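# Push utility cart through door into yellow bay

## Task

Move the utility cart from this room, through the self-closing door, into the other room, and leave it in the yellow-taped bay. All four of its wheels must sit fully inside the tape lines, with none touching the tape. The case of copy paper must be in the cart's top tray, lying wholly within the tray's edges. The door must be closed when you finish. One robot or both may be used, and a robot that topples or is left leaning counts as failure.

## Robot and tools

Robots: r1 and r2 are identical Hello Robot Stretch 4 units, about 1.6 m tall. Each has an omni-wheel base (rim within 0.23 m of its centre), a lift on a mast, a single arm that telescopes forward, and a wrist with yaw, pitch, roll and a two-finger gripper. Each robot reports only in its own frames, so their positions relative to each other come only from camera images, lidar_m and wrist_depth_mm.

Frames: base frame has its origin on the floor below the base centre, x ahead, y to the left, z up, in metres. hand_pose is a point between the open fingertips in this frame and may be slightly wrong. The odometry frame is the base frame as it was at scene start; base_odometry counts wheel rotation only (slip looks like travel), heading in rad, left positive, -3.142 to 3.142.

move: optional keys r1 and r2, each holding that robot's part; a robot not named gets nothing new. Per robot, give "base" and/or "joints", plus optional "speeds", "pace", "contact_limits"; or send "end_of_arm": "enable_torque" by itself to re-power a wrist or gripper motor that shut off. Always pass "blocking": false (true or missing is refused); the call returns in about half a second while motion continues. "cameras" is a list of camera names (r1_head_camera, r1_head_left_camera, r1_head_right_camera, r1_wrist_camera, the same four for r2, or "all"); omitted means all, [] means none.
- base: offsets from where the base last reported itself, never positions. translate_m, metres, forward +, -2 to 2. strafe_m, metres sideways, left +, -2 to 2. rotate_rad, radians in place, counter-clockwise +, -3.2 to 3.2. translate_m and strafe_m may be combined for one straight diagonal; rotate_rad goes alone.
- joints: absolute targets by name. lift_m 0 to 1.2; arm_m extension 0 to 0.55; wrist_yaw_rad -1.134 to 4.276 (0 ahead, + left, 3.14 folded back); wrist_pitch_rad -1.117 to 4.259 (0 level, 1.57 down); wrist_roll_rad -1.117 to 4.259 (+ clockwise seen from behind); gripper_m -0.038 to 0.141, fingertip gap in metres, off by up to 0.015. Out-of-range joint targets are clipped and reported; other bad values are refused.
- pace: "slow", "default", "fast", "max" (base 0.1/0.3/0.4/0.6 m/s, 1/2/3/4 rad/s). A raised lift slows the base, down to 0.3 m/s at full height. speeds: per-joint top speed overriding pace (not gripper).
- contact_limits: 0 (gentle) to 1 (firm) for arm_m, lift_m, translate_m, strafe_m, rotate_rad, placed next to its own command; default 0.5. A base limit persists until the next action naming base. Keep lift_m at 0.3+ when lifting about 2 kg.
A new move replaces only the targets it names; other motions keep running.

wait: seconds 0 to 10, plus cameras; returns state and images, ending early once a commanded robot comes to rest. wait(0) shows progress under "earlier move".
stop: brakes everything still moving on both robots and re-brakes slack wheels; optional cameras.
zoom_image: camera name and region [x0, y0, x1, y1] in pixels from the top-left, at most 504 by 504, on that camera's latest image.
finished_scene: scene = current scene number; ends it irreversibly, and the goal must hold without the robots.

Results: per robot, state lines; a "move" line gives each moved robot "done" or its worst status. "as last shown" marks robots not named, whose status reads "not commanded". Statuses: done (for the base: wheels turned the full amount, slip included), moving, off_target (stopped short, may still push), contact_stop (blocked; that part goes slack), time_out (ran too long, target dropped), limit_stop_at_own_body, limit_stop_at_tilt (lean over 6 degrees; lift, arm and wheels go slack), torque_fault (wrist or gripper motor limp until enable_torque). An uncommanded stop or refused call cancels later move/wait/finished_scene calls in the same reply. on_its_own lists unplanned behaviour (slack joints, off currents, tilt changes). lidar_m: 12 distances in metres, 30-degree sectors starting straight ahead and going counter-clockwise (4th left, 7th behind, 10th right); "-" is nothing seen or closer than 0.25 m; it sees other robots but misses glass and thin legs. wrist_depth_mm: 7x7 grid of depths, 100 to 2000 mm. turned_by_wheels vs turned_by_imu differing by over ~0.1 rad in a move means a hit or slip. base_tilt in degrees (forward, right), ~3 degree bias. motor_effort in percent with peak in brackets; servo_current in mA.

Gripper: to hold something, command a gap more than 0.015 below its width (about 0.06 below resists tugs); closing harder pulls it toward the wrist. To close behind a handle, send -0.02 or less. A rise in gripper servo_current signals a squeeze; status alone doesn't.

Avoid: robots pressing on each other (base contact, or a gripper clamping the other robot's fingers), which can fail the scene; tipping from turning, driving or braking with over 1 kg held at arm_m above 0.2, or from steady pulls with the gripper high; wrist collisions with the body (low lift over the base, tilted-up plus rolled wrist, yaw+pitch below about -1.1, folded-back wrist while tilting); the two robots drifting apart by up to 3 cm per metre when carrying or pushing one thing together; slack lifts dropping loads; letting go of moving objects, slamming the door, hard hits and heavy pushes. Objects may be nudged occasionally by outside pushes. Time spent thinking lets motions continue.

Each tool is called as name(argument=value, ...), one argument or row to a line, values as JSON.

## Session

move(
)

Scene clock: 0.00 s.
r1.base_odometry: x=+0.000 y=+0.000 heading=+0.000
r1.turned_by_wheels: +0.000
r1.turned_by_imu: +0.000
r1.base_tilt: forward=-1.6 right=+1.3
r1.lidar_m: 1.92 2.25 3.81 1.93 0.97 0.84 0.83 0.93 0.77 0.76 0.93 1.59
r1.base_status: not commanded
r1.joint_positions: lift_m=+0.127 arm_m=+0.000 wrist_yaw_rad=+3.089 wrist_pitch_rad=+0.002 wrist_roll_rad=+0.000 gripper_m=+0.056
r1.joint_status: not commanded
r1.measured_speeds: all 0
r1.motor_effort: lift_m=+20 arm_m=-4 wheel_0=+0 wheel_1=+1 wheel_2=+1
r1.servo_current: wrist_yaw_rad=39 wrist_pitch_rad=46 wrist_roll_rad=65 gripper_m=39
r1.hand_pose: x=-0.1125 y=+0.1024 z=+0.3046 quat_wxyz=(+0.026, -0.001, +0.000, +1.000) (m; r1's base frame)
r1.wrist_depth_mm: 137 138 - - - - - / 113 139 - - - - - / 117 140 224 - - - - / 137 161 - - - - - / - - - - - - - / - - 191 - 187 - - / 842 759 750 788 788 732 768
r2.base_odometry: x=+0.000 y=+0.000 heading=+0.000
r2.turned_by_wheels: +0.000
r2.turned_by_imu: +0.000
r2.base_tilt: forward=-0.6 right=+0.1
r2.lidar_m: 2.02 1.45 1.40 1.49 2.01 2.22 2.34 3.17 1.60 3.62 2.59 2.46
r2.base_status: not commanded
r2.joint_positions: lift_m=+0.295 arm_m=+0.000 wrist_yaw_rad=+3.133 wrist_pitch_rad=+0.002 wrist_roll_rad=+0.000 gripper_m=+0.056
r2.joint_status: not commanded
r2.measured_speeds: all 0
r2.motor_effort: lift_m=+18 arm_m=-4 wheel_0=+0 wheel_1=-1 wheel_2=+0
r2.servo_current: wrist_yaw_rad=46 wrist_pitch_rad=39 wrist_roll_rad=46 gripper_m=59
r2.hand_pose: x=-0.1167 y=+0.0898 z=+0.4727 quat_wxyz=(+0.004, -0.001, +0.000, +1.000) (m; r2's base frame)
r2.wrist_depth_mm: - 140 - - - - - / - 126 150 - - - - / - 130 185 - - - - / 144 143 272 - - - - / 229 - - - - - - / 226 1576 196 1576 190 1618 1464 / 226 1060 1138 - - 1025 1060
pictures: r1_head_camera, r1_head_left_camera, r1_head_right_camera, r1_wrist_camera, r2_head_camera, r2_head_left_camera, r2_head_right_camera, r2_wrist_camera
Images, in order (width x height): r1_head_camera 420x560, r1_head_left_camera 420x672, r1_head_right_camera 420x672, r1_wrist_camera 616x392, r2_head_camera 420x560, r2_head_left_camera 420x672, r2_head_right_camera 420x672, r2_wrist_camera 616x392.

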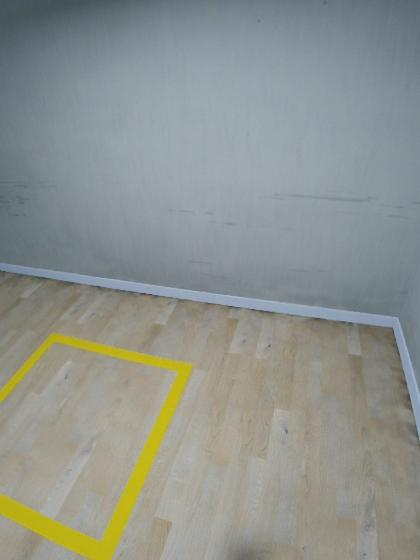

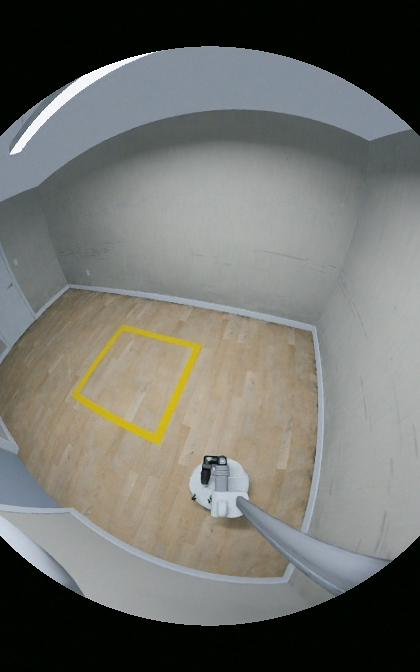

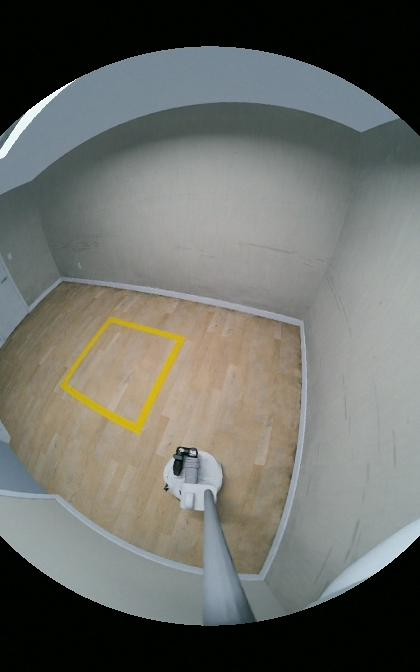

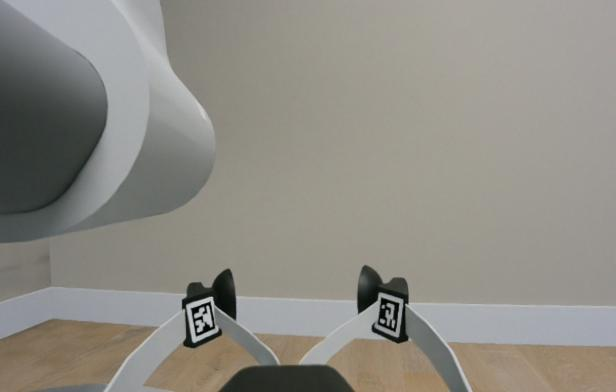

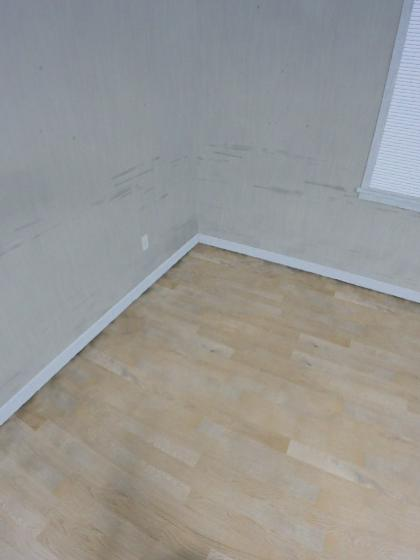

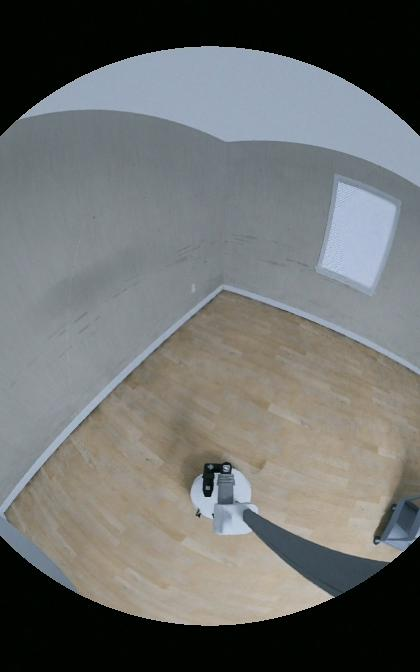

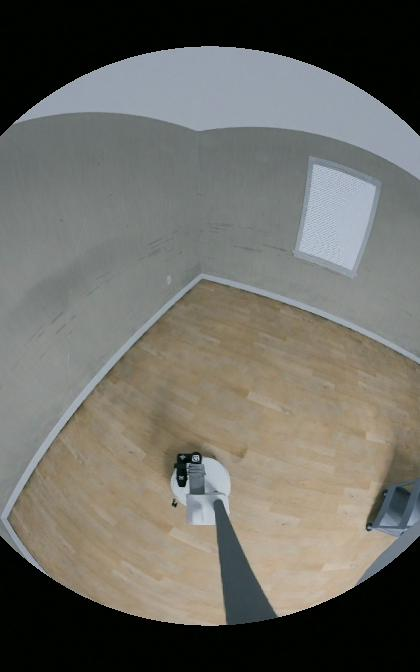

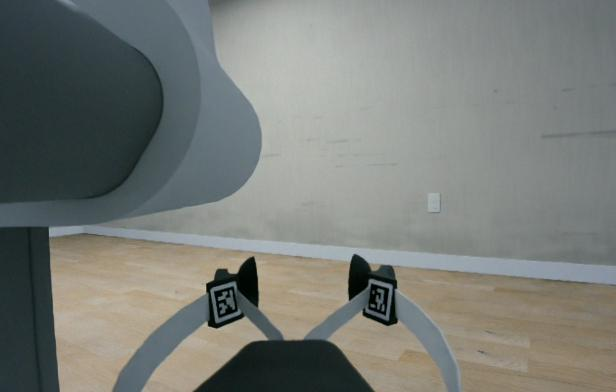

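move(
  blocking=false,
  r1={"base":{"rotate_rad":1.3}},
  r2={"base":{"rotate_rad":-1.6}},
  cameras=[],
)

wait(
  seconds=3,
  cameras=[],
)

wait(
  seconds=1,
  cameras=["r1_head_camera","r1_head_left_camera","r2_head_camera","r2_head_left_camera","r2_head_right_camera"],
)

Scene clock: 4.53 s.
move: r1 moving; r2 moving
r1.base_odometry: x=+0.000 y=+0.000 heading=+0.252
r1.turned_by_wheels: +0.252
r1.turned_by_imu: +0.252
r1.base_tilt: forward=-1.6 right=+1.2
r1.lidar_m: 1.98 2.71 3.66 1.25 0.89 0.80 0.87 0.80 0.77 0.82 1.11 1.92
r1.base_status: rotate_rad moving
r1.joint_positions: lift_m=+0.127 arm_m=+0.000 wrist_yaw_rad=+3.089 wrist_pitch_rad=+0.002 wrist_roll_rad=+0.000 gripper_m=+0.056
r1.joint_status: not commanded
r1.measured_speeds: translate_m=-0.001 strafe_m=-0.001 rotate_rad=+0.980 lift_m=+0.000 arm_m=+0.000 wrist_yaw_rad=+0.000 wrist_pitch_rad=+0.000 wrist_roll_rad=+0.000
r1.motor_effort: lift_m=+20(20) arm_m=-4(4) wheel_0=-8(9) wheel_1=-6(9) wheel_2=-7(7)
r1.servo_current: wrist_yaw_rad=59(59) wrist_pitch_rad=39(46) wrist_roll_rad=46(59) gripper_m=39(39)
r1.hand_pose: x=-0.1125 y=+0.1024 z=+0.3046 quat_wxyz=(+0.026, -0.001, +0.000, +1.000) (m; r1's base frame)
r1.wrist_depth_mm: 136 138 - - - - - / 113 139 - - - - - / 114 140 226 - - - - / 137 160 - - - - - / - - - - - - - / - 1060 190 - 187 - - / 778 750 750 798 750 699 732
r2.base_odometry: x=+0.000 y=+0.000 heading=-0.252
r2.turned_by_wheels: -0.252
r2.turned_by_imu: -0.244
r2.base_tilt: forward=-0.7 right=+0.1
r2.lidar_m: 2.52 1.62 1.40 1.40 1.67 2.23 2.24 2.64 1.59 1.63 2.93 2.49
r2.base_status: rotate_rad moving
r2.joint_positions: lift_m=+0.295 arm_m=+0.000 wrist_yaw_rad=+3.133 wrist_pitch_rad=+0.002 wrist_roll_rad=+0.000 gripper_m=+0.056
r2.joint_status: not commanded
r2.measured_speeds: translate_m=+0.000 strafe_m=+0.000 rotate_rad=-0.974 lift_m=+0.000 arm_m=+0.000 wrist_yaw_rad=+0.000 wrist_pitch_rad=+0.000 wrist_roll_rad=+0.000
r2.motor_effort: lift_m=+18(18) arm_m=-4(4) wheel_0=+8(9) wheel_1=+8(10) wheel_2=+9(11)
r2.servo_current: wrist_yaw_rad=33(52) wrist_pitch_rad=39(46) wrist_roll_rad=52(52) gripper_m=39(59)
r2.hand_pose: x=-0.1167 y=+0.0898 z=+0.4727 quat_wxyz=(+0.004, -0.001, +0.000, +1.000) (m; r2's base frame)
r2.wrist_depth_mm: - 141 - - - - - / - 127 150 - - - - / - 130 184 - - - - / 144 143 272 - - - - / 229 - - - - - - / 227 1576 196 1576 190 1661 1464 / 226 1060 1138 - - 1060 1060
pictures: none
No camera images: "cameras" was empty.

Scene clock: 5.93 s.
earlier move: r1 done; r2 moving
r1.base_odometry: x=+0.000 y=+0.000 heading=+1.300
r1.turned_by_wheels: +1.048
r1.turned_by_imu: +1.053
r1.base_tilt: forward=-1.6 right=+1.3
r1.lidar_m: 3.79 1.23 0.89 0.83 0.88 0.82 0.77 0.81 1.10 1.93 2.00 2.67
r1.base_status: done
r1.joint_positions: lift_m=+0.127 arm_m=+0.000 wrist_yaw_rad=+3.089 wrist_pitch_rad=+0.002 wrist_roll_rad=+0.000 gripper_m=+0.056
r1.joint_status: not commanded
r1.measured_speeds: all 0
r1.motor_effort: lift_m=+20(20) arm_m=-4(4) wheel_0=-4(10) wheel_1=-1(9) wheel_2=-1(8)
r1.servo_current: wrist_yaw_rad=52(65) wrist_pitch_rad=46(52) wrist_roll_rad=59(65) gripper_m=39(46)
r1.hand_pose: x=-0.1125 y=+0.1024 z=+0.3046 quat_wxyz=(+0.026, -0.001, +0.000, +1.000) (m; r1's base frame)
r1.wrist_depth_mm: 136 138 - - - - - / 113 139 - - - - - / 118 140 229 - - - - / 137 162 - - - - - / - - - - - - - / - - 191 - 187 - - / 788 707 750 143 778 768 809
r2.base_odometry: x=+0.000 y=+0.000 heading=-1.599
r2.turned_by_wheels: -1.347
r2.turned_by_imu: -1.311
r2.base_tilt: forward=-0.6 right=+0.0
r2.lidar_m: 3.64 2.60 2.47 2.05 1.49 1.41 1.47 1.98 2.23 2.32 3.11 1.62
r2.base_status: rotate_rad moving
r2.joint_positions: lift_m=+0.295 arm_m=+0.000 wrist_yaw_rad=+3.133 wrist_pitch_rad=+0.002 wrist_roll_rad=+0.000 gripper_m=+0.056
r2.joint_status: not commanded
r2.measured_speeds: all 0
r2.motor_effort: lift_m=+18(18) arm_m=-4(4) wheel_0=+4(11) wheel_1=+2(11) wheel_2=+5(11)
r2.servo_current: wrist_yaw_rad=39(59) wrist_pitch_rad=46(46) wrist_roll_rad=39(52) gripper_m=46(59)
r2.hand_pose: x=-0.1167 y=+0.0898 z=+0.4727 quat_wxyz=(+0.004, -0.001, +0.000, +1.000) (m; r2's base frame)
r2.wrist_depth_mm: - 140 - - - - - / - 126 141 - - - - / - 129 185 - - - - / 144 143 226 - - - - / 229 - - - - - - / 227 1576 196 1336 190 - - / 226 1078 1138 - - 1042 1060
wait: 1.40 of 3 s (r1 has come to rest)
pictures: none
No camera images: "cameras" was empty.

Scene clock: 6.13 s.
earlier move: r2 done
r1.base_odometry: x=+0.000 y=+0.000 heading=+1.300
r1.turned_by_wheels: +0.000
r1.turned_by_imu: +0.000
r1.base_tilt: forward=-1.6 right=+1.3
r1.lidar_m: 3.78 1.26 0.89 0.84 0.88 0.81 0.76 0.83 1.10 1.90 1.99 2.70
r1.base_status: done
r1.joint_positions: lift_m=+0.127 arm_m=+0.000 wrist_yaw_rad=+3.089 wrist_pitch_rad=+0.002 wrist_roll_rad=+0.000 gripper_m=+0.056
r1.joint_status: not commanded
r1.measured_speeds: all 0
r1.motor_effort: lift_m=+20(20) arm_m=-4(4) wheel_0=-3(10) wheel_1=-1(9) wheel_2=-1(8)
r1.servo_current: wrist_yaw_rad=65(65) wrist_pitch_rad=52(52) wrist_roll_rad=59(65) gripper_m=39(46)
r1.hand_pose: x=-0.1125 y=+0.1024 z=+0.3046 quat_wxyz=(+0.026, -0.001, +0.000, +1.000) (m; r1's base frame)
r1.wrist_depth_mm: 136 139 - - - - - / 113 139 - - - - - / 118 139 229 - - - - / 137 162 - - - - - / - - - - - - - / - - 190 - 187 - - / 788 707 750 143 798 788 820
r2.base_odometry: x=+0.000 y=+0.000 heading=-1.599
r2.turned_by_wheels: +0.000
r2.turned_by_imu: +0.000
r2.base_tilt: forward=-0.7 right=+0.0
r2.lidar_m: 3.69 2.62 2.47 2.04 1.47 1.41 1.46 1.99 2.24 2.30 3.11 1.60
r2.base_status: done
r2.joint_positions: lift_m=+0.295 arm_m=+0.000 wrist_yaw_rad=+3.133 wrist_pitch_rad=+0.002 wrist_roll_rad=+0.000 gripper_m=+0.056
r2.joint_status: not commanded
r2.measured_speeds: all 0
r2.motor_effort: lift_m=+18(18) arm_m=-4(4) wheel_0=+5(11) wheel_1=+3(11) wheel_2=+5(11)
r2.servo_current: wrist_yaw_rad=39(59) wrist_pitch_rad=39(46) wrist_roll_rad=39(52) gripper_m=46(59)
r2.hand_pose: x=-0.1167 y=+0.0898 z=+0.4727 quat_wxyz=(+0.004, -0.001, +0.000, +1.000) (m; r2's base frame)
r2.wrist_depth_mm: - 140 - - - - - / - 126 142 - - - - / - 130 185 - - - - / 144 144 226 - - - - / 229 - - - - - - / 227 1576 196 1308 190 - - / 226 1060 1160 - - 1042 1060
wait: 0.20 of 1 s (r2 has come to rest)
pictures: r1_head_camera, r1_head_left_camera, r2_head_camera, r2_head_left_camera, r2_head_right_camera
Images, in order (width x height): r1_head_camera 420x560, r1_head_left_camera 420x672, r2_head_camera 420x560, r2_head_left_camera 420x672, r2_head_right_camera 420x672.

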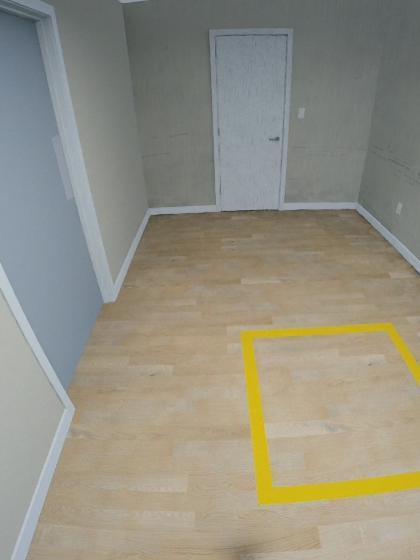

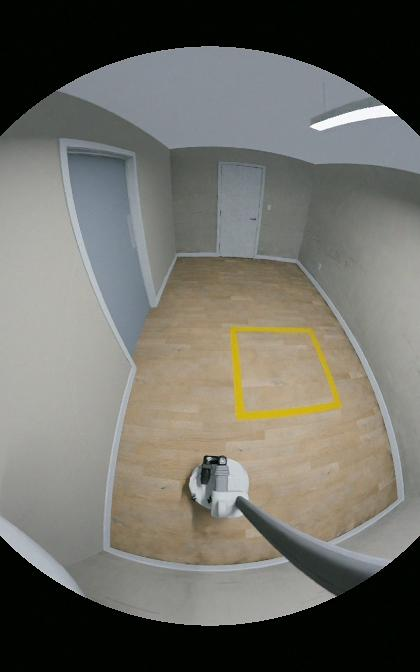

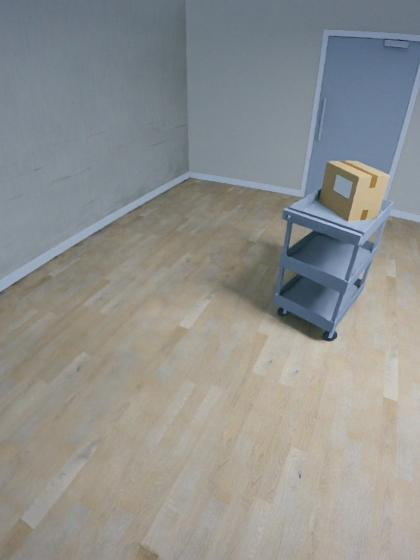

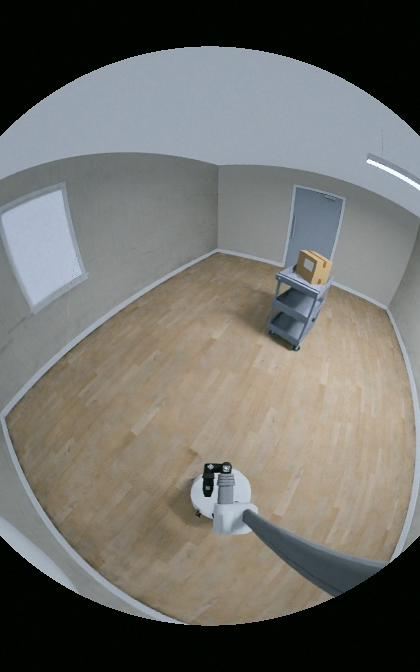

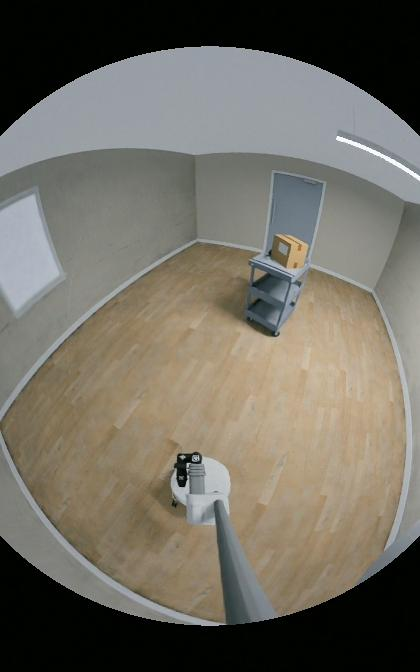

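zoom_image(
  camera="r2_head_camera",
  region=[220, 20, 420, 360],
)

zoom_image(
  camera="r2_head_left_camera",
  region=[200, 160, 400, 380],
)

zoom_image(
  camera="r1_head_camera",
  region=[0, 0, 140, 400],
)

Scaled by 1.482 from the camera's 420x560 image, which has a finer 1200x1600 frame.

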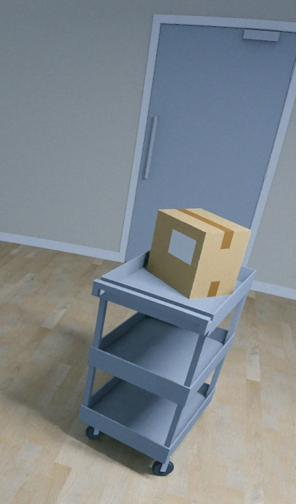

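Scaled by 2.291 from the camera's 420x672 image, which has a finer 600x960 frame.

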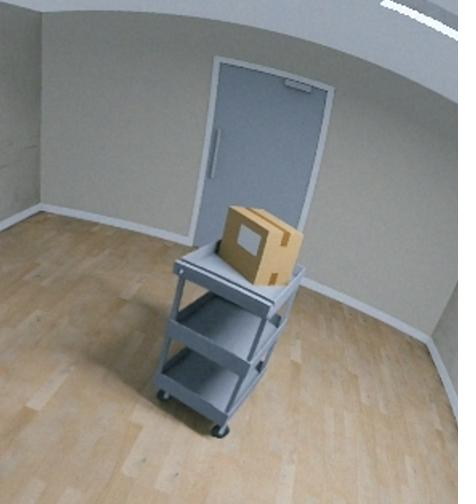

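Scaled by 1.260 from the camera's 420x560 image, which has a finer 600x800 frame.

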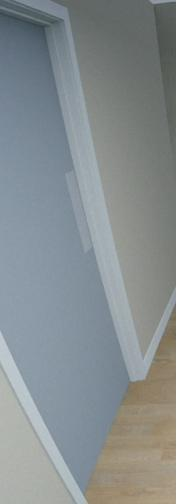

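move(
  blocking=false,
  r1={"base":{"translate_m":1.75}},
  r2={"base":{"rotate_rad":-0.26}},
  cameras=[],
)

wait(
  seconds=2,
  cameras=[],
)

move(
  blocking=false,
  r2={"base":{"translate_m":0.5},"joints":{"wrist_yaw_rad":0}},
  cameras=[],
)

wait(
  seconds=6,
  cameras=[],
)

wait(
  seconds=5,
  cameras=["r1_head_left_camera","r2_head_camera","r2_head_left_camera"],
)

zoom_image(
  camera="r2_head_camera",
  region=[80, 60, 400, 460],
)

Scene clock: 51.67 s.
move: r1 moving; r2 moving
r1.base_odometry: x=+0.008 y=+0.030 heading=+1.300
r1.turned_by_wheels: +0.000
r1.turned_by_imu: +0.000
r1.base_tilt: forward=-1.6 right=+1.2
r1.lidar_m: 3.81 1.26 0.88 0.82 0.88 0.86 0.80 0.83 1.15 1.93 1.99 2.67
r1.base_status: translate_m moving
r1.joint_positions: lift_m=+0.127 arm_m=+0.000 wrist_yaw_rad=+3.089 wrist_pitch_rad=+0.002 wrist_roll_rad=+0.000 gripper_m=+0.056
r1.joint_status: not commanded
r1.measured_speeds: translate_m=+0.122 strafe_m=+0.000 rotate_rad=+0.000 lift_m=+0.000 arm_m=+0.000 wrist_yaw_rad=+0.000 wrist_pitch_rad=+0.000 wrist_roll_rad=+0.000
r1.motor_effort: lift_m=+20(20) arm_m=-4(4) wheel_0=+3(8) wheel_1=+6(7) wheel_2=-9(9)
r1.servo_current: wrist_yaw_rad=46(52) wrist_pitch_rad=39(46) wrist_roll_rad=65(65) gripper_m=39(46)
r1.hand_pose: x=-0.1125 y=+0.1024 z=+0.3046 quat_wxyz=(+0.026, -0.001, +0.000, +1.000) (m; r1's base frame)
r1.wrist_depth_mm: 136 138 - - - - - / 113 139 - - - - - / 117 139 224 - - - - / 137 163 - - - - - / - - - - - - - / - - 190 - 188 - - / 788 741 750 809 798 778 820
r2.base_odometry: x=+0.000 y=+0.000 heading=-1.811
r2.turned_by_wheels: -0.212
r2.turned_by_imu: -0.206
r2.base_tilt: forward=-0.7 right=+0.1
r2.lidar_m: 1.65 2.86 2.49 2.52 1.58 1.41 1.42 1.71 2.19 2.24 2.64 1.60
r2.base_status: rotate_rad moving
r2.joint_positions: lift_m=+0.295 arm_m=+0.000 wrist_yaw_rad=+3.133 wrist_pitch_rad=+0.002 wrist_roll_rad=+0.000 gripper_m=+0.056
r2.joint_status: not commanded
r2.measured_speeds: translate_m=+0.001 strafe_m=+0.000 rotate_rad=-0.466 lift_m=+0.000 arm_m=+0.000 wrist_yaw_rad=+0.000 wrist_pitch_rad=+0.000 wrist_roll_rad=+0.000
r2.motor_effort: lift_m=+18(18) arm_m=-4(4) wheel_0=+4(10) wheel_1=+4(9) wheel_2=+4(11)
r2.servo_current: wrist_yaw_rad=46(52) wrist_pitch_rad=39(46) wrist_roll_rad=52(59) gripper_m=46(52)
r2.hand_pose: x=-0.1167 y=+0.0898 z=+0.4727 quat_wxyz=(+0.004, -0.001, +0.000, +1.000) (m; r2's base frame)
r2.wrist_depth_mm: - 141 - - - - - / - 126 141 - - - - / - 129 185 - - - - / 144 143 207 - - - - / 229 - - - - - - / 227 1537 194 1308 190 - - / 227 1042 1160 - - 1025 1060
pictures: none
No camera images: "cameras" was empty.

Scene clock: 52.17 s.
earlier move: r1 moving; r2 done
r1.base_odometry: x=+0.034 y=+0.121 heading=+1.300
r1.turned_by_wheels: +0.000
r1.turned_by_imu: +0.000
r1.base_tilt: forward=-1.6 right=+1.3
r1.lidar_m: 3.79 1.24 0.88 0.85 0.89 0.95 0.89 0.95 1.29 1.92 1.99 2.69
r1.base_status: translate_m moving
r1.joint_positions: lift_m=+0.127 arm_m=+0.000 wrist_yaw_rad=+3.089 wrist_pitch_rad=+0.002 wrist_roll_rad=+0.000 gripper_m=+0.056
r1.joint_status: not commanded
r1.measured_speeds: translate_m=+0.247 strafe_m=+0.000 rotate_rad=-0.002 lift_m=+0.000 arm_m=+0.000 wrist_yaw_rad=+0.000 wrist_pitch_rad=+0.000 wrist_roll_rad=+0.000
r1.motor_effort: lift_m=+20(20) arm_m=-4(4) wheel_0=+6(8) wheel_1=+6(8) wheel_2=-9(10)
r1.servo_current: wrist_yaw_rad=59(65) wrist_pitch_rad=46(52) wrist_roll_rad=46(65) gripper_m=39(46)
r1.hand_pose: x=-0.1125 y=+0.1024 z=+0.3046 quat_wxyz=(+0.026, -0.001, +0.000, +1.000) (m; r1's base frame)
r1.wrist_depth_mm: 136 138 - - - - - / 113 139 - - - - - / 117 140 223 - - - - / 137 160 - - - - - / - - - - - - - / - - 190 - 187 1025 976 / 831 759 759 809 788 768 809
r2.base_odometry: x=+0.000 y=+0.000 heading=-1.858
r2.turned_by_wheels: -0.047
r2.turned_by_imu: -0.046
r2.base_tilt: forward=-0.7 right=+0.1
r2.lidar_m: 1.61 2.96 2.48 2.49 1.67 1.42 1.42 1.63 2.21 2.21 2.57 1.62
r2.base_status: done
r2.joint_positions: lift_m=+0.295 arm_m=+0.000 wrist_yaw_rad=+3.133 wrist_pitch_rad=+0.002 wrist_roll_rad=+0.000 gripper_m=+0.056
r2.joint_status: not commanded
r2.measured_speeds: all 0
r2.motor_effort: lift_m=+18(18) arm_m=-4(4) wheel_0=+2(10) wheel_1=+3(9) wheel_2=+4(11)
r2.servo_current: wrist_yaw_rad=46(59) wrist_pitch_rad=39(46) wrist_roll_rad=52(59) gripper_m=46(52)
r2.hand_pose: x=-0.1167 y=+0.0898 z=+0.4727 quat_wxyz=(+0.004, -0.001, +0.000, +1.000) (m; r2's base frame)
r2.wrist_depth_mm: - 140 - - - - - / - 126 142 - - - - / - 129 185 - - - - / 144 143 207 - - - - / 220 - - - - - - / 228 1576 193 1308 190 - - / 226 1060 1138 - - 1042 1078
wait: 0.50 of 2 s (r2 has come to rest)
pictures: none
No camera images: "cameras" was empty.

Scene clock: 52.67 s.
earlier move: r1 moving
move: r2 moving
r1.base_odometry: x=+0.073 y=+0.261 heading=+1.300
r1.turned_by_wheels: +0.000
r1.turned_by_imu: +0.000
r1.base_tilt: forward=-1.6 right=+1.3
r1.lidar_m: 3.65 1.38 0.90 0.85 0.89 1.10 1.03 1.08 1.48 1.89 1.99 2.66
r1.base_status: translate_m moving
r1.joint_positions: lift_m=+0.127 arm_m=+0.000 wrist_yaw_rad=+3.089 wrist_pitch_rad=+0.002 wrist_roll_rad=+0.000 gripper_m=+0.056
r1.joint_status: not commanded
r1.measured_speeds: translate_m=+0.299 strafe_m=-0.001 rotate_rad=+0.002 lift_m=+0.000 arm_m=+0.000 wrist_yaw_rad=+0.000 wrist_pitch_rad=+0.000 wrist_roll_rad=+0.000
r1.motor_effort: lift_m=+20(20) arm_m=-4(4) wheel_0=+5(8) wheel_1=+3(7) wheel_2=-6(11)
r1.servo_current: wrist_yaw_rad=46(59) wrist_pitch_rad=46(46) wrist_roll_rad=65(65) gripper_m=39(52)
r1.hand_pose: x=-0.1125 y=+0.1024 z=+0.3046 quat_wxyz=(+0.026, -0.001, +0.000, +1.000) (m; r1's base frame)
r1.wrist_depth_mm: 137 138 - - - - - / 113 139 - - - - - / 117 139 223 - - - - / 137 160 - - - - - / - - - - - - - / 1060 1078 190 1098 188 1060 976 / 831 759 759 798 798 778 809
r2.base_odometry: x=-0.009 y=-0.030 heading=-1.858
r2.turned_by_wheels: +0.000
r2.turned_by_imu: +0.000
r2.base_tilt: forward=-0.7 right=+0.1
r2.lidar_m: 1.58 2.93 2.49 2.48 1.69 1.45 1.42 1.69 2.23 2.23 2.59 1.57
r2.base_status: translate_m moving
r2.joint_positions: lift_m=+0.295 arm_m=+0.000 wrist_yaw_rad=+2.571 wrist_pitch_rad=+0.002 wrist_roll_rad=+0.000 gripper_m=+0.056
r2.joint_status: wrist_yaw_rad moving
r2.measured_speeds: translate_m=+0.122 strafe_m=+0.000 rotate_rad=+0.000 lift_m=+0.000 arm_m=+0.000 wrist_yaw_rad=-1.736 wrist_pitch_rad=+0.000 wrist_roll_rad=+0.000
r2.motor_effort: lift_m=+18(18) arm_m=-4(4) wheel_0=+5(10) wheel_1=+8(8) wheel_2=-12(13)
r2.servo_current: wrist_yaw_rad=78(182) wrist_pitch_rad=46(46) wrist_roll_rad=39(52) gripper_m=46(52)
r2.hand_pose: x=-0.0245 y=+0.2294 z=+0.4727 quat_wxyz=(+0.282, -0.001, +0.000, +0.960) (m; r2's base frame)
r2.wrist_depth_mm: - - - - - - - / - - - - - - - / 248 - - - - - - / - - - - - - - / - - - - - - - / - 1308 190 1336 190 1464 1464 / 1118 1060 1160 - - 1042 1042
pictures: none
No camera images: "cameras" was empty.

Scene clock: 55.33 s.
earlier move: r1 moving; r2 done
r1.base_odometry: x=+0.287 y=+1.032 heading=+1.300
r1.turned_by_wheels: +0.000
r1.turned_by_imu: +0.000
r1.base_tilt: forward=-1.6 right=+1.3
r1.lidar_m: 2.85 1.33 1.01 0.87 0.91 1.23 1.81 1.92 2.01 1.89 1.97 2.65
r1.base_status: translate_m moving
r1.joint_positions: lift_m=+0.127 arm_m=+0.000 wrist_yaw_rad=+3.089 wrist_pitch_rad=+0.002 wrist_roll_rad=+0.000 gripper_m=+0.056
r1.joint_status: not commanded
r1.measured_speeds: translate_m=+0.300 strafe_m=-0.001 rotate_rad=-0.001 lift_m=+0.000 arm_m=+0.000 wrist_yaw_rad=+0.000 wrist_pitch_rad=+0.000 wrist_roll_rad=+0.000
r1.motor_effort: lift_m=+20(20) arm_m=-4(4) wheel_0=+7(8) wheel_1=+2(7) wheel_2=-5(11)
r1.servo_current: wrist_yaw_rad=39(72) wrist_pitch_rad=46(46) wrist_roll_rad=39(65) gripper_m=39(52)
r1.hand_pose: x=-0.1125 y=+0.1024 z=+0.3046 quat_wxyz=(+0.026, -0.001, +0.000, +1.000) (m; r1's base frame)
r1.wrist_depth_mm: 137 139 - - - - - / 113 139 - - - - - / 117 139 223 - - - - / 137 159 - - - - - / 1708 - - 1921 - - - / 1160 1182 193 1229 187 1138 960 / 854 750 759 798 798 778 809
r2.base_odometry: x=-0.142 y=-0.479 heading=-1.858
r2.turned_by_wheels: +0.000
r2.turned_by_imu: +0.001
r2.base_tilt: forward=-0.7 right=+0.1
r2.lidar_m: 1.18 2.80 2.36 2.38 2.22 1.91 1.89 2.20 2.36 2.33 2.72 1.14
r2.base_status: done
r2.joint_positions: lift_m=+0.295 arm_m=+0.000 wrist_yaw_rad=+0.003 wrist_pitch_rad=+0.002 wrist_roll_rad=+0.000 gripper_m=+0.056
r2.joint_status: all done
r2.measured_speeds: all 0
r2.motor_effort: lift_m=+18(18) arm_m=-4(4) wheel_0=+2(11) wheel_1=+3(9) wheel_2=-2(14)
r2.servo_current: wrist_yaw_rad=46(182) wrist_pitch_rad=46(46) wrist_roll_rad=46(59) gripper_m=52(52)
r2.hand_pose: x=+0.4596 y=-0.0865 z=+0.4727 quat_wxyz=(+1.000, +0.000, +0.001, +0.002) (m; r2's base frame)
r2.wrist_depth_mm: - - - - - - - / - - - - - 1229 - / - - - - - - - / - - - - - - - / - - - - - - - / 1499 1499 196 1308 189 1229 1464 / 1098 1042 1138 - - 1060 1042
wait: 2.67 of 6 s (r2 has come to rest)
pictures: none
No camera images: "cameras" was empty.

Scene clock: 58.50 s.
earlier move: r1 done
r1.base_odometry: x=+0.468 y=+1.686 heading=+1.300
r1.turned_by_wheels: +0.000
r1.turned_by_imu: +0.000
r1.base_tilt: forward=-1.6 right=+1.3
r1.lidar_m: 2.15 1.32 0.94 0.94 1.01 1.26 2.53 2.63 1.99 1.88 1.93 2.27
r1.base_status: done
r1.joint_positions: lift_m=+0.127 arm_m=+0.000 wrist_yaw_rad=+3.089 wrist_pitch_rad=+0.002 wrist_roll_rad=+0.000 gripper_m=+0.056
r1.joint_status: not commanded
r1.measured_speeds: all 0
r1.motor_effort: lift_m=+20(20) arm_m=-4(4) wheel_0=+1(8) wheel_1=+1(8) wheel_2=+2(11)
r1.servo_current: wrist_yaw_rad=52(72) wrist_pitch_rad=46(52) wrist_roll_rad=26(78) gripper_m=46(52)
r1.hand_pose: x=-0.1125 y=+0.1024 z=+0.3046 quat_wxyz=(+0.026, -0.001, +0.000, +1.000) (m; r1's base frame)
r1.wrist_depth_mm: 136 138 - - - - - / 113 139 - - - - - / 118 140 273 - - - - / 137 162 - - - - - / 1921 - - - - - - / 1308 1308 194 1205 187 1160 1025 / 854 750 741 788 788 778 820
r2.base_odometry: x=-0.142 y=-0.479 heading=-1.858
r2.turned_by_wheels: +0.000
r2.turned_by_imu: +0.000
r2.base_tilt: forward=-0.7 right=+0.1
r2.lidar_m: 1.17 2.81 2.36 2.37 2.23 1.89 1.88 2.19 2.34 2.35 2.67 1.13
r2.base_status: done
r2.joint_positions: lift_m=+0.295 arm_m=+0.000 wrist_yaw_rad=+0.003 wrist_pitch_rad=+0.002 wrist_roll_rad=+0.000 gripper_m=+0.056
r2.joint_status: all done
r2.measured_speeds: all 0
r2.motor_effort: lift_m=+18(18) arm_m=-4(4) wheel_0=+2(11) wheel_1=+3(9) wheel_2=-2(14)
r2.servo_current: wrist_yaw_rad=52(182) wrist_pitch_rad=39(46) wrist_roll_rad=46(65) gripper_m=52(59)
r2.hand_pose: x=+0.4596 y=-0.0865 z=+0.4727 quat_wxyz=(+1.000, +0.000, +0.001, +0.002) (m; r2's base frame)
r2.wrist_depth_mm: - - - - - - - / - - - - - 1229 - / - - - - - - - / - - - - - - - / - - - - - - - / 1576 1576 196 1308 189 1229 1430 / 1098 1042 1118 - - 1060 1060
wait: 3.17 of 5 s (r1 has come to rest)
pictures: r1_head_left_camera, r2_head_camera, r2_head_left_camera
Images, in order (width x height): r1_head_left_camera 420x672, r2_head_camera 420x560, r2_head_left_camera 420x672.

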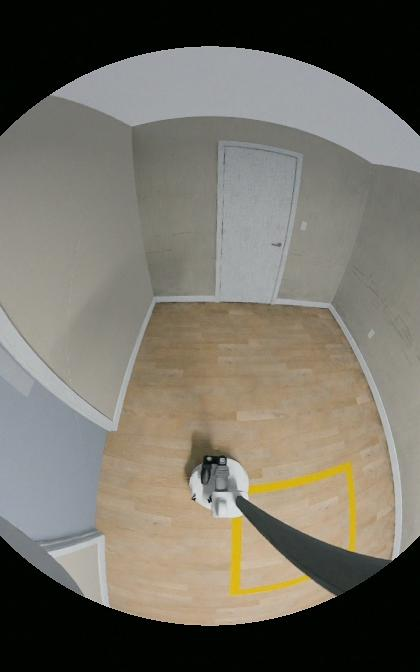

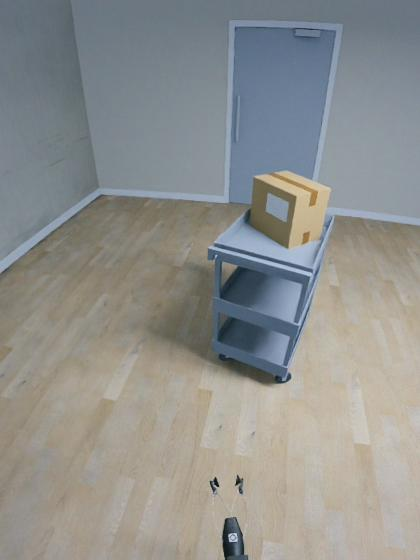

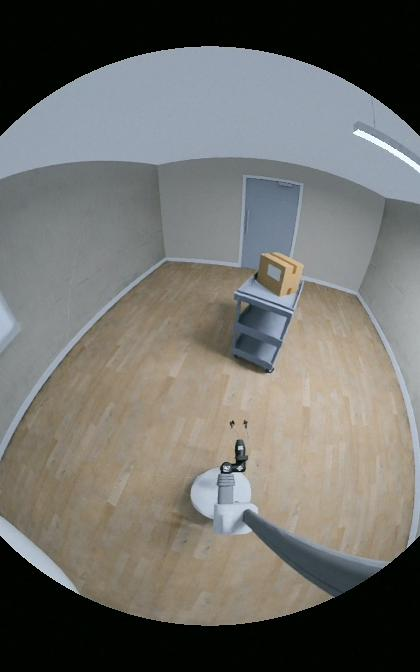

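Scaled by 1.260 from the camera's 420x560 image, which has a finer 1200x1600 frame.

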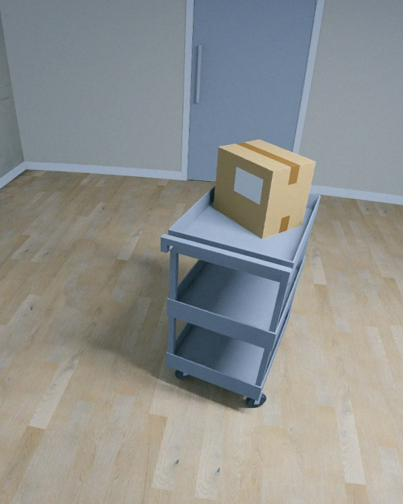

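move(
  blocking=false,
  r1={"base":{"rotate_rad":1.5708},"joints":{"lift_m":0.9}},
  r2={"joints":{"lift_m":0.7,"gripper_m":0.12,"wrist_roll_rad":1.57}},
  cameras=[],
)

wait(
  seconds=2.6,
  cameras=[],
)

wait(
  seconds=2,
  cameras=["r1_head_camera","r1_head_left_camera","r2_head_camera","r2_wrist_camera"],
)

Scene clock: 66.87 s.
move: r1 moving; r2 moving
r1.base_odometry: x=+0.468 y=+1.686 heading=+1.551
r1.turned_by_wheels: +0.252
r1.turned_by_imu: +0.252
r1.base_tilt: forward=-1.6 right=+1.3
r1.lidar_m: 1.98 1.08 0.96 0.96 1.12 1.70 2.51 2.28 1.91 1.90 2.12 2.17
r1.base_status: rotate_rad moving
r1.joint_positions: lift_m=+0.164 arm_m=+0.000 wrist_yaw_rad=+3.089 wrist_pitch_rad=+0.002 wrist_roll_rad=+0.000 gripper_m=+0.056
r1.joint_status: lift_m moving
r1.measured_speeds: translate_m=+0.001 strafe_m=+0.001 rotate_rad=+0.971 lift_m=+0.146 arm_m=+0.000 wrist_yaw_rad=+0.000 wrist_pitch_rad=+0.000 wrist_roll_rad=+0.000
r1.motor_effort: lift_m=+27(28) arm_m=-4(4) wheel_0=-8(8) wheel_1=-7(8) wheel_2=-6(7)
r1.servo_current: wrist_yaw_rad=39(65) wrist_pitch_rad=46(52) wrist_roll_rad=52(65) gripper_m=39(46)
r1.hand_pose: x=-0.1125 y=+0.1024 z=+0.3421 quat_wxyz=(+0.026, -0.001, +0.000, +1.000) (m; r1's base frame)
r1.wrist_depth_mm: 136 139 - - - - - / 113 139 - - - - - / 118 139 272 - - - - / 137 161 - - - - - / - - - - - - - / 1308 1464 193 1308 187 1281 1229 / 904 820 831 878 866 854 891
r2.base_odometry: x=-0.142 y=-0.479 heading=-1.858
r2.turned_by_wheels: +0.000
r2.turned_by_imu: +0.000
r2.base_tilt: forward=-0.7 right=+0.0
r2.lidar_m: 1.18 2.81 2.36 2.36 2.22 1.90 1.88 2.20 2.34 2.36 2.72 1.13
r2.base_status: not commanded
r2.joint_positions: lift_m=+0.333 arm_m=+0.000 wrist_yaw_rad=+0.003 wrist_pitch_rad=+0.002 wrist_roll_rad=+0.589 gripper_m=+0.075
r2.joint_status: lift_m moving; wrist_roll_rad moving; gripper_m moving
r2.measured_speeds: translate_m=+0.000 strafe_m=+0.000 rotate_rad=+0.000 lift_m=+0.146 arm_m=+0.000 wrist_yaw_rad=+0.000 wrist_pitch_rad=+0.000 wrist_roll_rad=+1.820
r2.motor_effort: lift_m=+22(25) arm_m=-4(4) wheel_0=+2(2) wheel_1=+3(3) wheel_2=-2(2)
r2.servo_current: wrist_yaw_rad=52(59) wrist_pitch_rad=46(46) wrist_roll_rad=91(98) gripper_m=117(117)
r2.hand_pose: x=+0.4596 y=-0.0865 z=+0.5103 quat_wxyz=(+0.957, +0.290, +0.001, +0.001) (m; r2's base frame)
r2.wrist_depth_mm: - - - 1229 891 - - / - - - 991 - - - / - - - - 1537 - 1921 / - - - - - 1464 1366 / - - - - 1921 1078 946 / - - 190 1983 191 991 831 / - - - - 976 798 691
pictures: none
No camera images: "cameras" was empty.

Scene clock: 69.00 s.
earlier move: r1 moving; r2 done
r1.base_odometry: x=+0.468 y=+1.686 heading=+2.870
r1.turned_by_wheels: +1.319
r1.turned_by_imu: +1.326
r1.base_tilt: forward=-1.6 right=+1.3
r1.lidar_m: 0.97 1.02 1.25 2.51 2.61 1.98 1.86 1.94 2.29 2.19 1.35 0.97
r1.base_status: done
r1.joint_positions: lift_m=+0.767 arm_m=+0.000 wrist_yaw_rad=+3.089 wrist_pitch_rad=+0.002 wrist_roll_rad=+0.000 gripper_m=+0.056
r1.joint_status: lift_m moving
r1.measured_speeds: translate_m=+0.000 strafe_m=+0.000 rotate_rad=+0.000 lift_m=+0.287 arm_m=+0.000 wrist_yaw_rad=+0.000 wrist_pitch_rad=+0.000 wrist_roll_rad=+0.000
r1.motor_effort: lift_m=+27(28) arm_m=-4(4) wheel_0=-4(9) wheel_1=-1(9) wheel_2=-1(9)
r1.servo_current: wrist_yaw_rad=59(72) wrist_pitch_rad=52(52) wrist_roll_rad=52(72) gripper_m=46(46)
r1.hand_pose: x=-0.1125 y=+0.1024 z=+0.9446 quat_wxyz=(+0.026, -0.001, +0.000, +1.000) (m; r1's base frame)
r1.wrist_depth_mm: 137 138 - - - - - / 113 139 - - - - - / 117 139 236 - - - - / 137 162 290 - - - - / - - - - - - - / - - 192 - 188 - - / - 141 1983 153 - - -
r2.base_odometry: x=-0.142 y=-0.479 heading=-1.858
r2.turned_by_wheels: +0.000
r2.turned_by_imu: +0.000
r2.base_tilt: forward=-0.7 right=+0.1
r2.lidar_m: 1.18 2.79 2.37 2.35 2.24 1.90 1.89 2.17 2.36 2.35 2.72 1.13
r2.base_status: not commanded
r2.joint_positions: lift_m=+0.700 arm_m=+0.000 wrist_yaw_rad=+0.003 wrist_pitch_rad=+0.002 wrist_roll_rad=+1.568 gripper_m=+0.120
r2.joint_status: all done
r2.measured_speeds: all 0
r2.motor_effort: lift_m=+21(25) arm_m=-4(4) wheel_0=+2(2) wheel_1=+3(3) wheel_2=-2(3)
r2.servo_current: wrist_yaw_rad=52(59) wrist_pitch_rad=46(46) wrist_roll_rad=52(111) gripper_m=52(117)
r2.hand_pose: x=+0.4596 y=-0.0866 z=+0.8775 quat_wxyz=(+0.708, +0.706, +0.002, +0.000) (m; r2's base frame)
r2.wrist_depth_mm: - - - - - 1366 1138 / - - - 1138 - 904 - / - - - 1255 - 991 1098 / - - - - - 1756 1138 / - - - - - 1661 1229 / - - 199 - 213 1537 1229 / - - - - - 1808 1205
wait: 2.13 of 2.6 s (r2 has come to rest)
pictures: none
No camera images: "cameras" was empty.

Scene clock: 70.23 s.
earlier move: r1 done
r1.base_odometry: x=+0.468 y=+1.686 heading=+2.870
r1.turned_by_wheels: +0.000
r1.turned_by_imu: +0.000
r1.base_tilt: forward=-1.6 right=+1.3
r1.lidar_m: 0.96 1.00 1.25 2.50 2.58 1.97 1.85 1.97 2.24 2.17 1.33 0.95
r1.base_status: done
r1.joint_positions: lift_m=+0.899 arm_m=+0.000 wrist_yaw_rad=+3.089 wrist_pitch_rad=+0.002 wrist_roll_rad=+0.000 gripper_m=+0.056
r1.joint_status: all done
r1.measured_speeds: all 0
r1.motor_effort: lift_m=+25(28) arm_m=-4(4) wheel_0=-3(9) wheel_1=-1(9) wheel_2=-1(9)
r1.servo_current: wrist_yaw_rad=46(72) wrist_pitch_rad=39(52) wrist_roll_rad=39(72) gripper_m=39(46)
r1.hand_pose: x=-0.1125 y=+0.1024 z=+1.0771 quat_wxyz=(+0.026, -0.001, +0.000, +1.000) (m; r1's base frame)
r1.wrist_depth_mm: 136 138 - - - - - / 113 139 - - - - - / 117 140 236 - - - - / 137 161 296 - - - - / - - - - - - - / - - 192 - 187 - - / - 141 190 153 - - -
r2.base_odometry: x=-0.142 y=-0.479 heading=-1.858
r2.turned_by_wheels: +0.000
r2.turned_by_imu: +0.000
r2.base_tilt: forward=-0.7 right=+0.0
r2.lidar_m: 1.19 2.80 2.36 2.35 2.22 1.89 1.89 2.21 2.34 2.34 2.72 1.14
r2.base_status: not commanded
r2.joint_positions: lift_m=+0.700 arm_m=+0.000 wrist_yaw_rad=+0.003 wrist_pitch_rad=+0.002 wrist_roll_rad=+1.568 gripper_m=+0.120
r2.joint_status: all done
r2.measured_speeds: all 0
r2.motor_effort: lift_m=+21(25) arm_m=-4(4) wheel_0=+2(2) wheel_1=+2(3) wheel_2=-2(3)
r2.servo_current: wrist_yaw_rad=52(59) wrist_pitch_rad=33(46) wrist_roll_rad=39(111) gripper_m=52(117)
r2.hand_pose: x=+0.4596 y=-0.0866 z=+0.8775 quat_wxyz=(+0.708, +0.706, +0.002, +0.000) (m; r2's base frame)
r2.wrist_depth_mm: - - - - - 1308 1118 / - - - 1160 - 891 - / - - - 1229 - 976 1118 / - - - - - 1808 1160 / - - - - - 1618 1205 / - - 198 - 214 1537 1205 / - - - - - 1756 1182
wait: 1.23 of 2 s (r1 has come to rest)
pictures: r1_head_camera, r1_head_left_camera, r2_head_camera, r2_wrist_camera
Images, in order (width x height): r1_head_camera 420x560, r1_head_left_camera 420x672, r2_head_camera 420x560, r2_wrist_camera 616x392.

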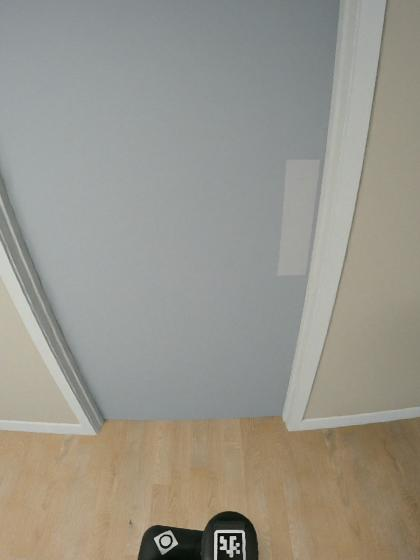

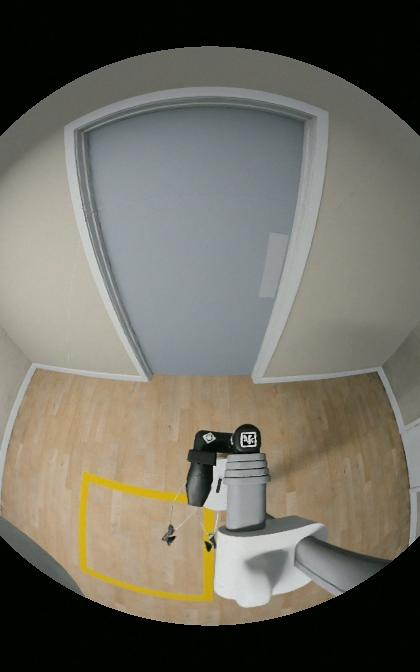

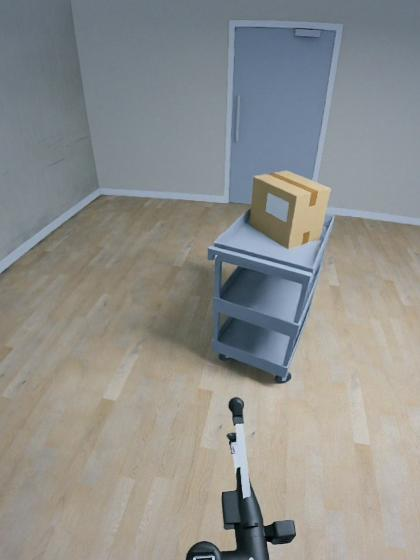

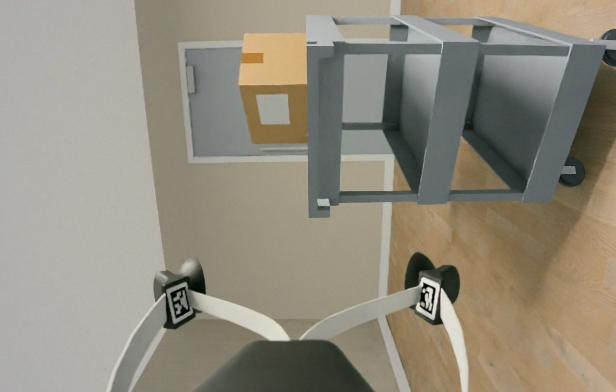

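zoom_image(
  camera="r2_wrist_camera",
  region=[230, 0, 400, 230],
)

zoom_image(
  camera="r2_head_camera",
  region=[190, 160, 340, 300],
)

Scaled by 2.191.

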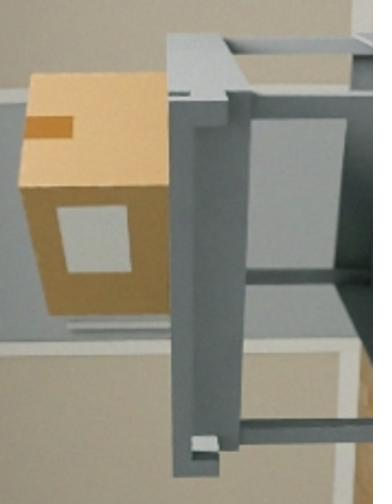

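Scaled by 3.360 from the camera's 420x560 image, which has a finer 1200x1600 frame.

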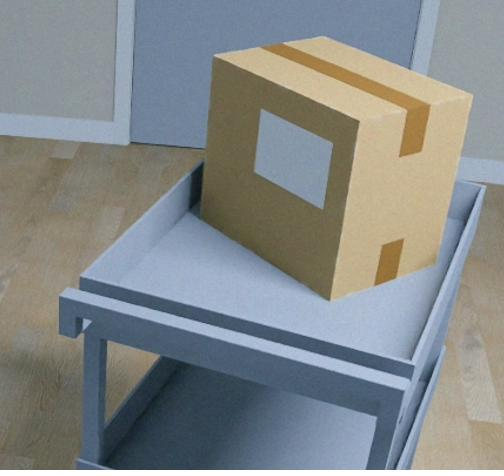

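move(
  blocking=false,
  r1={"base":{"strafe_m":-0.05},"joints":{"wrist_yaw_rad":0,"gripper_m":-0.01}},
  r2={"base":{"rotate_rad":-0.4},"joints":{"lift_m":0.69}},
  cameras=[],
)

wait(
  seconds=2.5,
  cameras=[],
)

wait(
  seconds=2,
  cameras=["r1_head_camera","r2_head_camera","r2_wrist_camera"],
)

Scene clock: 99.93 s.
move: r1 moving; r2 moving
r1.base_odometry: x=+0.478 y=+1.719 heading=+2.870
r1.turned_by_wheels: +0.000
r1.turned_by_imu: +0.000
r1.base_tilt: forward=-1.6 right=+1.3
r1.lidar_m: 0.96 1.00 1.26 2.54 2.64 1.97 1.87 1.99 2.24 2.14 1.36 0.93
r1.base_status: strafe_m moving
r1.joint_positions: lift_m=+0.899 arm_m=+0.000 wrist_yaw_rad=+2.503 wrist_pitch_rad=+0.002 wrist_roll_rad=+0.000 gripper_m=+0.037
r1.joint_status: wrist_yaw_rad moving; gripper_m moving
r1.measured_speeds: translate_m=+0.000 strafe_m=-0.105 rotate_rad=-0.002 lift_m=+0.000 arm_m=+0.000 wrist_yaw_rad=-1.818 wrist_pitch_rad=+0.000 wrist_roll_rad=+0.000
r1.motor_effort: lift_m=+25(25) arm_m=-4(4) wheel_0=+4(10) wheel_1=-4(9) wheel_2=+0(1)
r1.servo_current: wrist_yaw_rad=104(130) wrist_pitch_rad=39(52) wrist_roll_rad=59(59) gripper_m=117(117)
r1.hand_pose: x=-0.0085 y=+0.2421 z=+1.0771 quat_wxyz=(+0.314, -0.001, +0.000, +0.949) (m; r1's base frame)
r1.wrist_depth_mm: - - - - - - - / - - - - - - - / - - - - - - - / - - - - - - - / - - - - - - - / - - 196 - 186 - - / - 144 - - - - -
r2.base_odometry: x=-0.142 y=-0.480 heading=-2.104
r2.turned_by_wheels: -0.246
r2.turned_by_imu: -0.239
r2.base_tilt: forward=-0.7 right=+0.1
r2.lidar_m: 1.13 3.37 2.49 2.35 2.48 1.99 1.89 1.99 2.45 2.35 2.46 3.37
r2.base_status: rotate_rad moving
r2.joint_positions: lift_m=+0.690 arm_m=+0.000 wrist_yaw_rad=+0.003 wrist_pitch_rad=+0.002 wrist_roll_rad=+1.568 gripper_m=+0.120
r2.joint_status: lift_m moving
r2.measured_speeds: translate_m=-0.001 strafe_m=+0.002 rotate_rad=-0.839 lift_m=+0.000 arm_m=+0.000 wrist_yaw_rad=+0.000 wrist_pitch_rad=+0.000 wrist_roll_rad=+0.000
r2.motor_effort: lift_m=+14(18) arm_m=-4(4) wheel_0=+2(10) wheel_1=+6(10) wheel_2=+6(10)
r2.servo_current: wrist_yaw_rad=46(52) wrist_pitch_rad=46(46) wrist_roll_rad=52(52) gripper_m=52(52)
r2.hand_pose: x=+0.4596 y=-0.0866 z=+0.8681 quat_wxyz=(+0.708, +0.706, +0.002, +0.000) (m; r2's base frame)
r2.wrist_depth_mm: - - - - - 1708 1182 / - - - - - 1756 1182 / - - - 1308 - 1464 1138 / - - - 1182 1661 976 1098 / - - - 1366 - - 1138 / - - 200 1078 198 1464 1160 / - - - - - 1756 1205
pictures: none
No camera images: "cameras" was empty.

Scene clock: 100.63 s.
earlier move: r1 moving; r2 done
r1.base_odometry: x=+0.482 y=+1.734 heading=+2.870
r1.turned_by_wheels: +0.000
r1.turned_by_imu: +0.000
r1.base_tilt: forward=-1.6 right=+1.3
r1.lidar_m: 0.96 1.01 1.27 2.56 2.66 1.98 1.88 1.95 2.23 2.11 1.35 0.94
r1.base_status: done
r1.joint_positions: lift_m=+0.899 arm_m=+0.000 wrist_yaw_rad=+1.229 wrist_pitch_rad=+0.002 wrist_roll_rad=+0.000 gripper_m=-0.009
r1.joint_status: wrist_yaw_rad moving; gripper_m moving
r1.measured_speeds: translate_m=+0.000 strafe_m=+0.000 rotate_rad=+0.000 lift_m=+0.000 arm_m=+0.000 wrist_yaw_rad=-1.822 wrist_pitch_rad=+0.000 wrist_roll_rad=+0.000
r1.motor_effort: lift_m=+25(25) arm_m=-4(4) wheel_0=+2(10) wheel_1=-2(9) wheel_2=+0(1)
r1.servo_current: wrist_yaw_rad=52(130) wrist_pitch_rad=46(52) wrist_roll_rad=46(59) gripper_m=46(124)
r1.hand_pose: x=+0.3500 y=+0.2423 z=+1.0771 quat_wxyz=(+0.817, -0.001, +0.001, +0.576) (m; r1's base frame)
r1.wrist_depth_mm: - - - - - 854 - / - - - - - 854 - / - - - - - 854 - / - - - - - 854 - / - - - - - 854 - / - - - 202 - 854 - / - - 180 151 142 866 -
r2.base_odometry: x=-0.142 y=-0.480 heading=-2.257
r2.turned_by_wheels: -0.153
r2.turned_by_imu: -0.149
r2.base_tilt: forward=-0.6 right=+0.1
r2.lidar_m: 1.15 1.22 2.63 2.38 2.35 2.08 1.86 1.89 2.37 2.34 2.38 2.94
r2.base_status: done
r2.joint_positions: lift_m=+0.690 arm_m=+0.000 wrist_yaw_rad=+0.003 wrist_pitch_rad=+0.002 wrist_roll_rad=+1.568 gripper_m=+0.120
r2.joint_status: all done
r2.measured_speeds: all 0
r2.motor_effort: lift_m=+14(18) arm_m=-4(4) wheel_0=+4(10) wheel_1=+2(10) wheel_2=+3(10)
r2.servo_current: wrist_yaw_rad=46(59) wrist_pitch_rad=46(46) wrist_roll_rad=59(59) gripper_m=46(59)
r2.hand_pose: x=+0.4595 y=-0.0866 z=+0.8681 quat_wxyz=(+0.708, +0.706, +0.001, +0.000) (m; r2's base frame)
r2.wrist_depth_mm: - - - - - 1756 1205 / - - - - - 1708 1205 / - - - - - 1708 1182 / - - - - - 1618 1229 / - - - 1229 1397 976 1008 / - - 198 976 193 - 1098 / - - - - - 1618 1060
wait: 0.70 of 2.5 s (r2 has come to rest)
pictures: none
No camera images: "cameras" was empty.

Scene clock: 101.77 s.
earlier move: r1 done
r1.base_odometry: x=+0.482 y=+1.734 heading=+2.870
r1.turned_by_wheels: +0.000
r1.turned_by_imu: +0.000
r1.base_tilt: forward=-1.6 right=+1.3
r1.lidar_m: 0.96 1.01 1.25 2.55 2.65 1.98 1.87 1.97 2.26 2.13 1.34 0.95
r1.base_status: done
r1.joint_positions: lift_m=+0.899 arm_m=+0.000 wrist_yaw_rad=+0.003 wrist_pitch_rad=+0.002 wrist_roll_rad=+0.000 gripper_m=-0.009
r1.joint_status: all done
r1.measured_speeds: all 0
r1.motor_effort: lift_m=+25(25) arm_m=-4(4) wheel_0=+2(10) wheel_1=-2(9) wheel_2=+0(1)
r1.servo_current: wrist_yaw_rad=46(130) wrist_pitch_rad=46(52) wrist_roll_rad=52(72) gripper_m=46(124)
r1.hand_pose: x=+0.4596 y=-0.0866 z=+1.0771 quat_wxyz=(+1.000, +0.000, +0.001, +0.001) (m; r1's base frame)
r1.wrist_depth_mm: - - - - 768 - - / - - - 778 788 - - / - - - 768 788 - - / - - - 778 778 - - / - - - 778 788 - - / - - 183 195 180 - - / - - 162 135 142 - -
r2.base_odometry: x=-0.142 y=-0.480 heading=-2.257
r2.turned_by_wheels: +0.000
r2.turned_by_imu: +0.000
r2.base_tilt: forward=-0.7 right=+0.1
r2.lidar_m: 1.14 1.23 2.62 2.35 2.39 2.10 1.88 1.93 2.39 2.35 2.39 2.92
r2.base_status: done
r2.joint_positions: lift_m=+0.690 arm_m=+0.000 wrist_yaw_rad=+0.003 wrist_pitch_rad=+0.002 wrist_roll_rad=+1.568 gripper_m=+0.120
r2.joint_status: all done
r2.measured_speeds: all 0
r2.motor_effort: lift_m=+14(18) arm_m=-4(4) wheel_0=+4(10) wheel_1=+2(10) wheel_2=+2(10)
r2.servo_current: wrist_yaw_rad=39(59) wrist_pitch_rad=39(46) wrist_roll_rad=52(59) gripper_m=52(59)
r2.hand_pose: x=+0.4595 y=-0.0866 z=+0.8681 quat_wxyz=(+0.708, +0.706, +0.001, +0.000) (m; r2's base frame)
r2.wrist_depth_mm: - - - - - 1756 1182 / - - - - - 1756 1205 / - - - - - 1708 1229 / - - - - - 1618 1205 / - - - 1205 1430 976 991 / - - 199 976 192 - 1078 / - - - - - 1661 1060
wait: 1.13 of 2 s (r1 has come to rest)
pictures: r1_head_camera, r2_head_camera, r2_wrist_camera
Images, in order (width x height): r1_head_camera 420x560, r2_head_camera 420x560, r2_wrist_camera 616x392.

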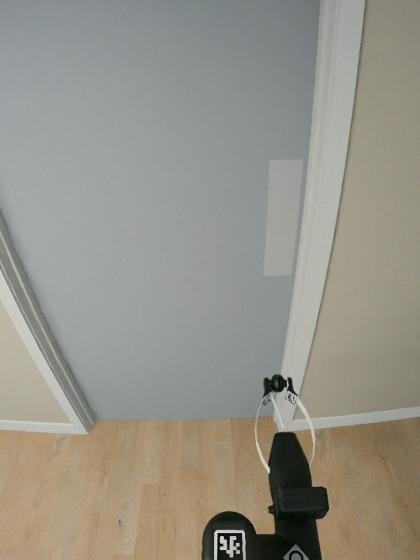

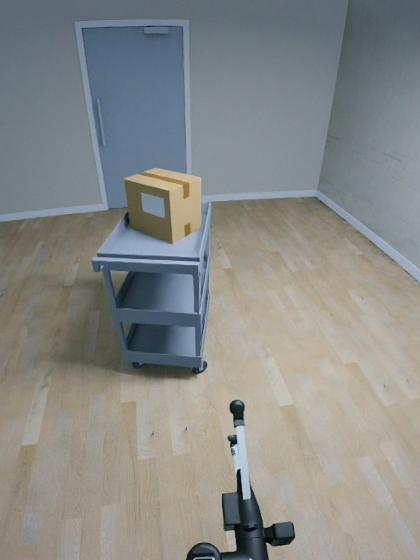

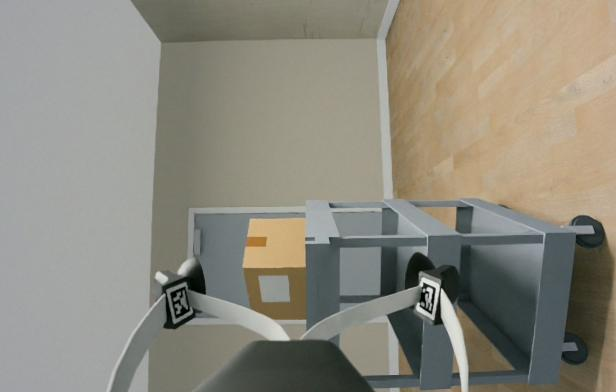

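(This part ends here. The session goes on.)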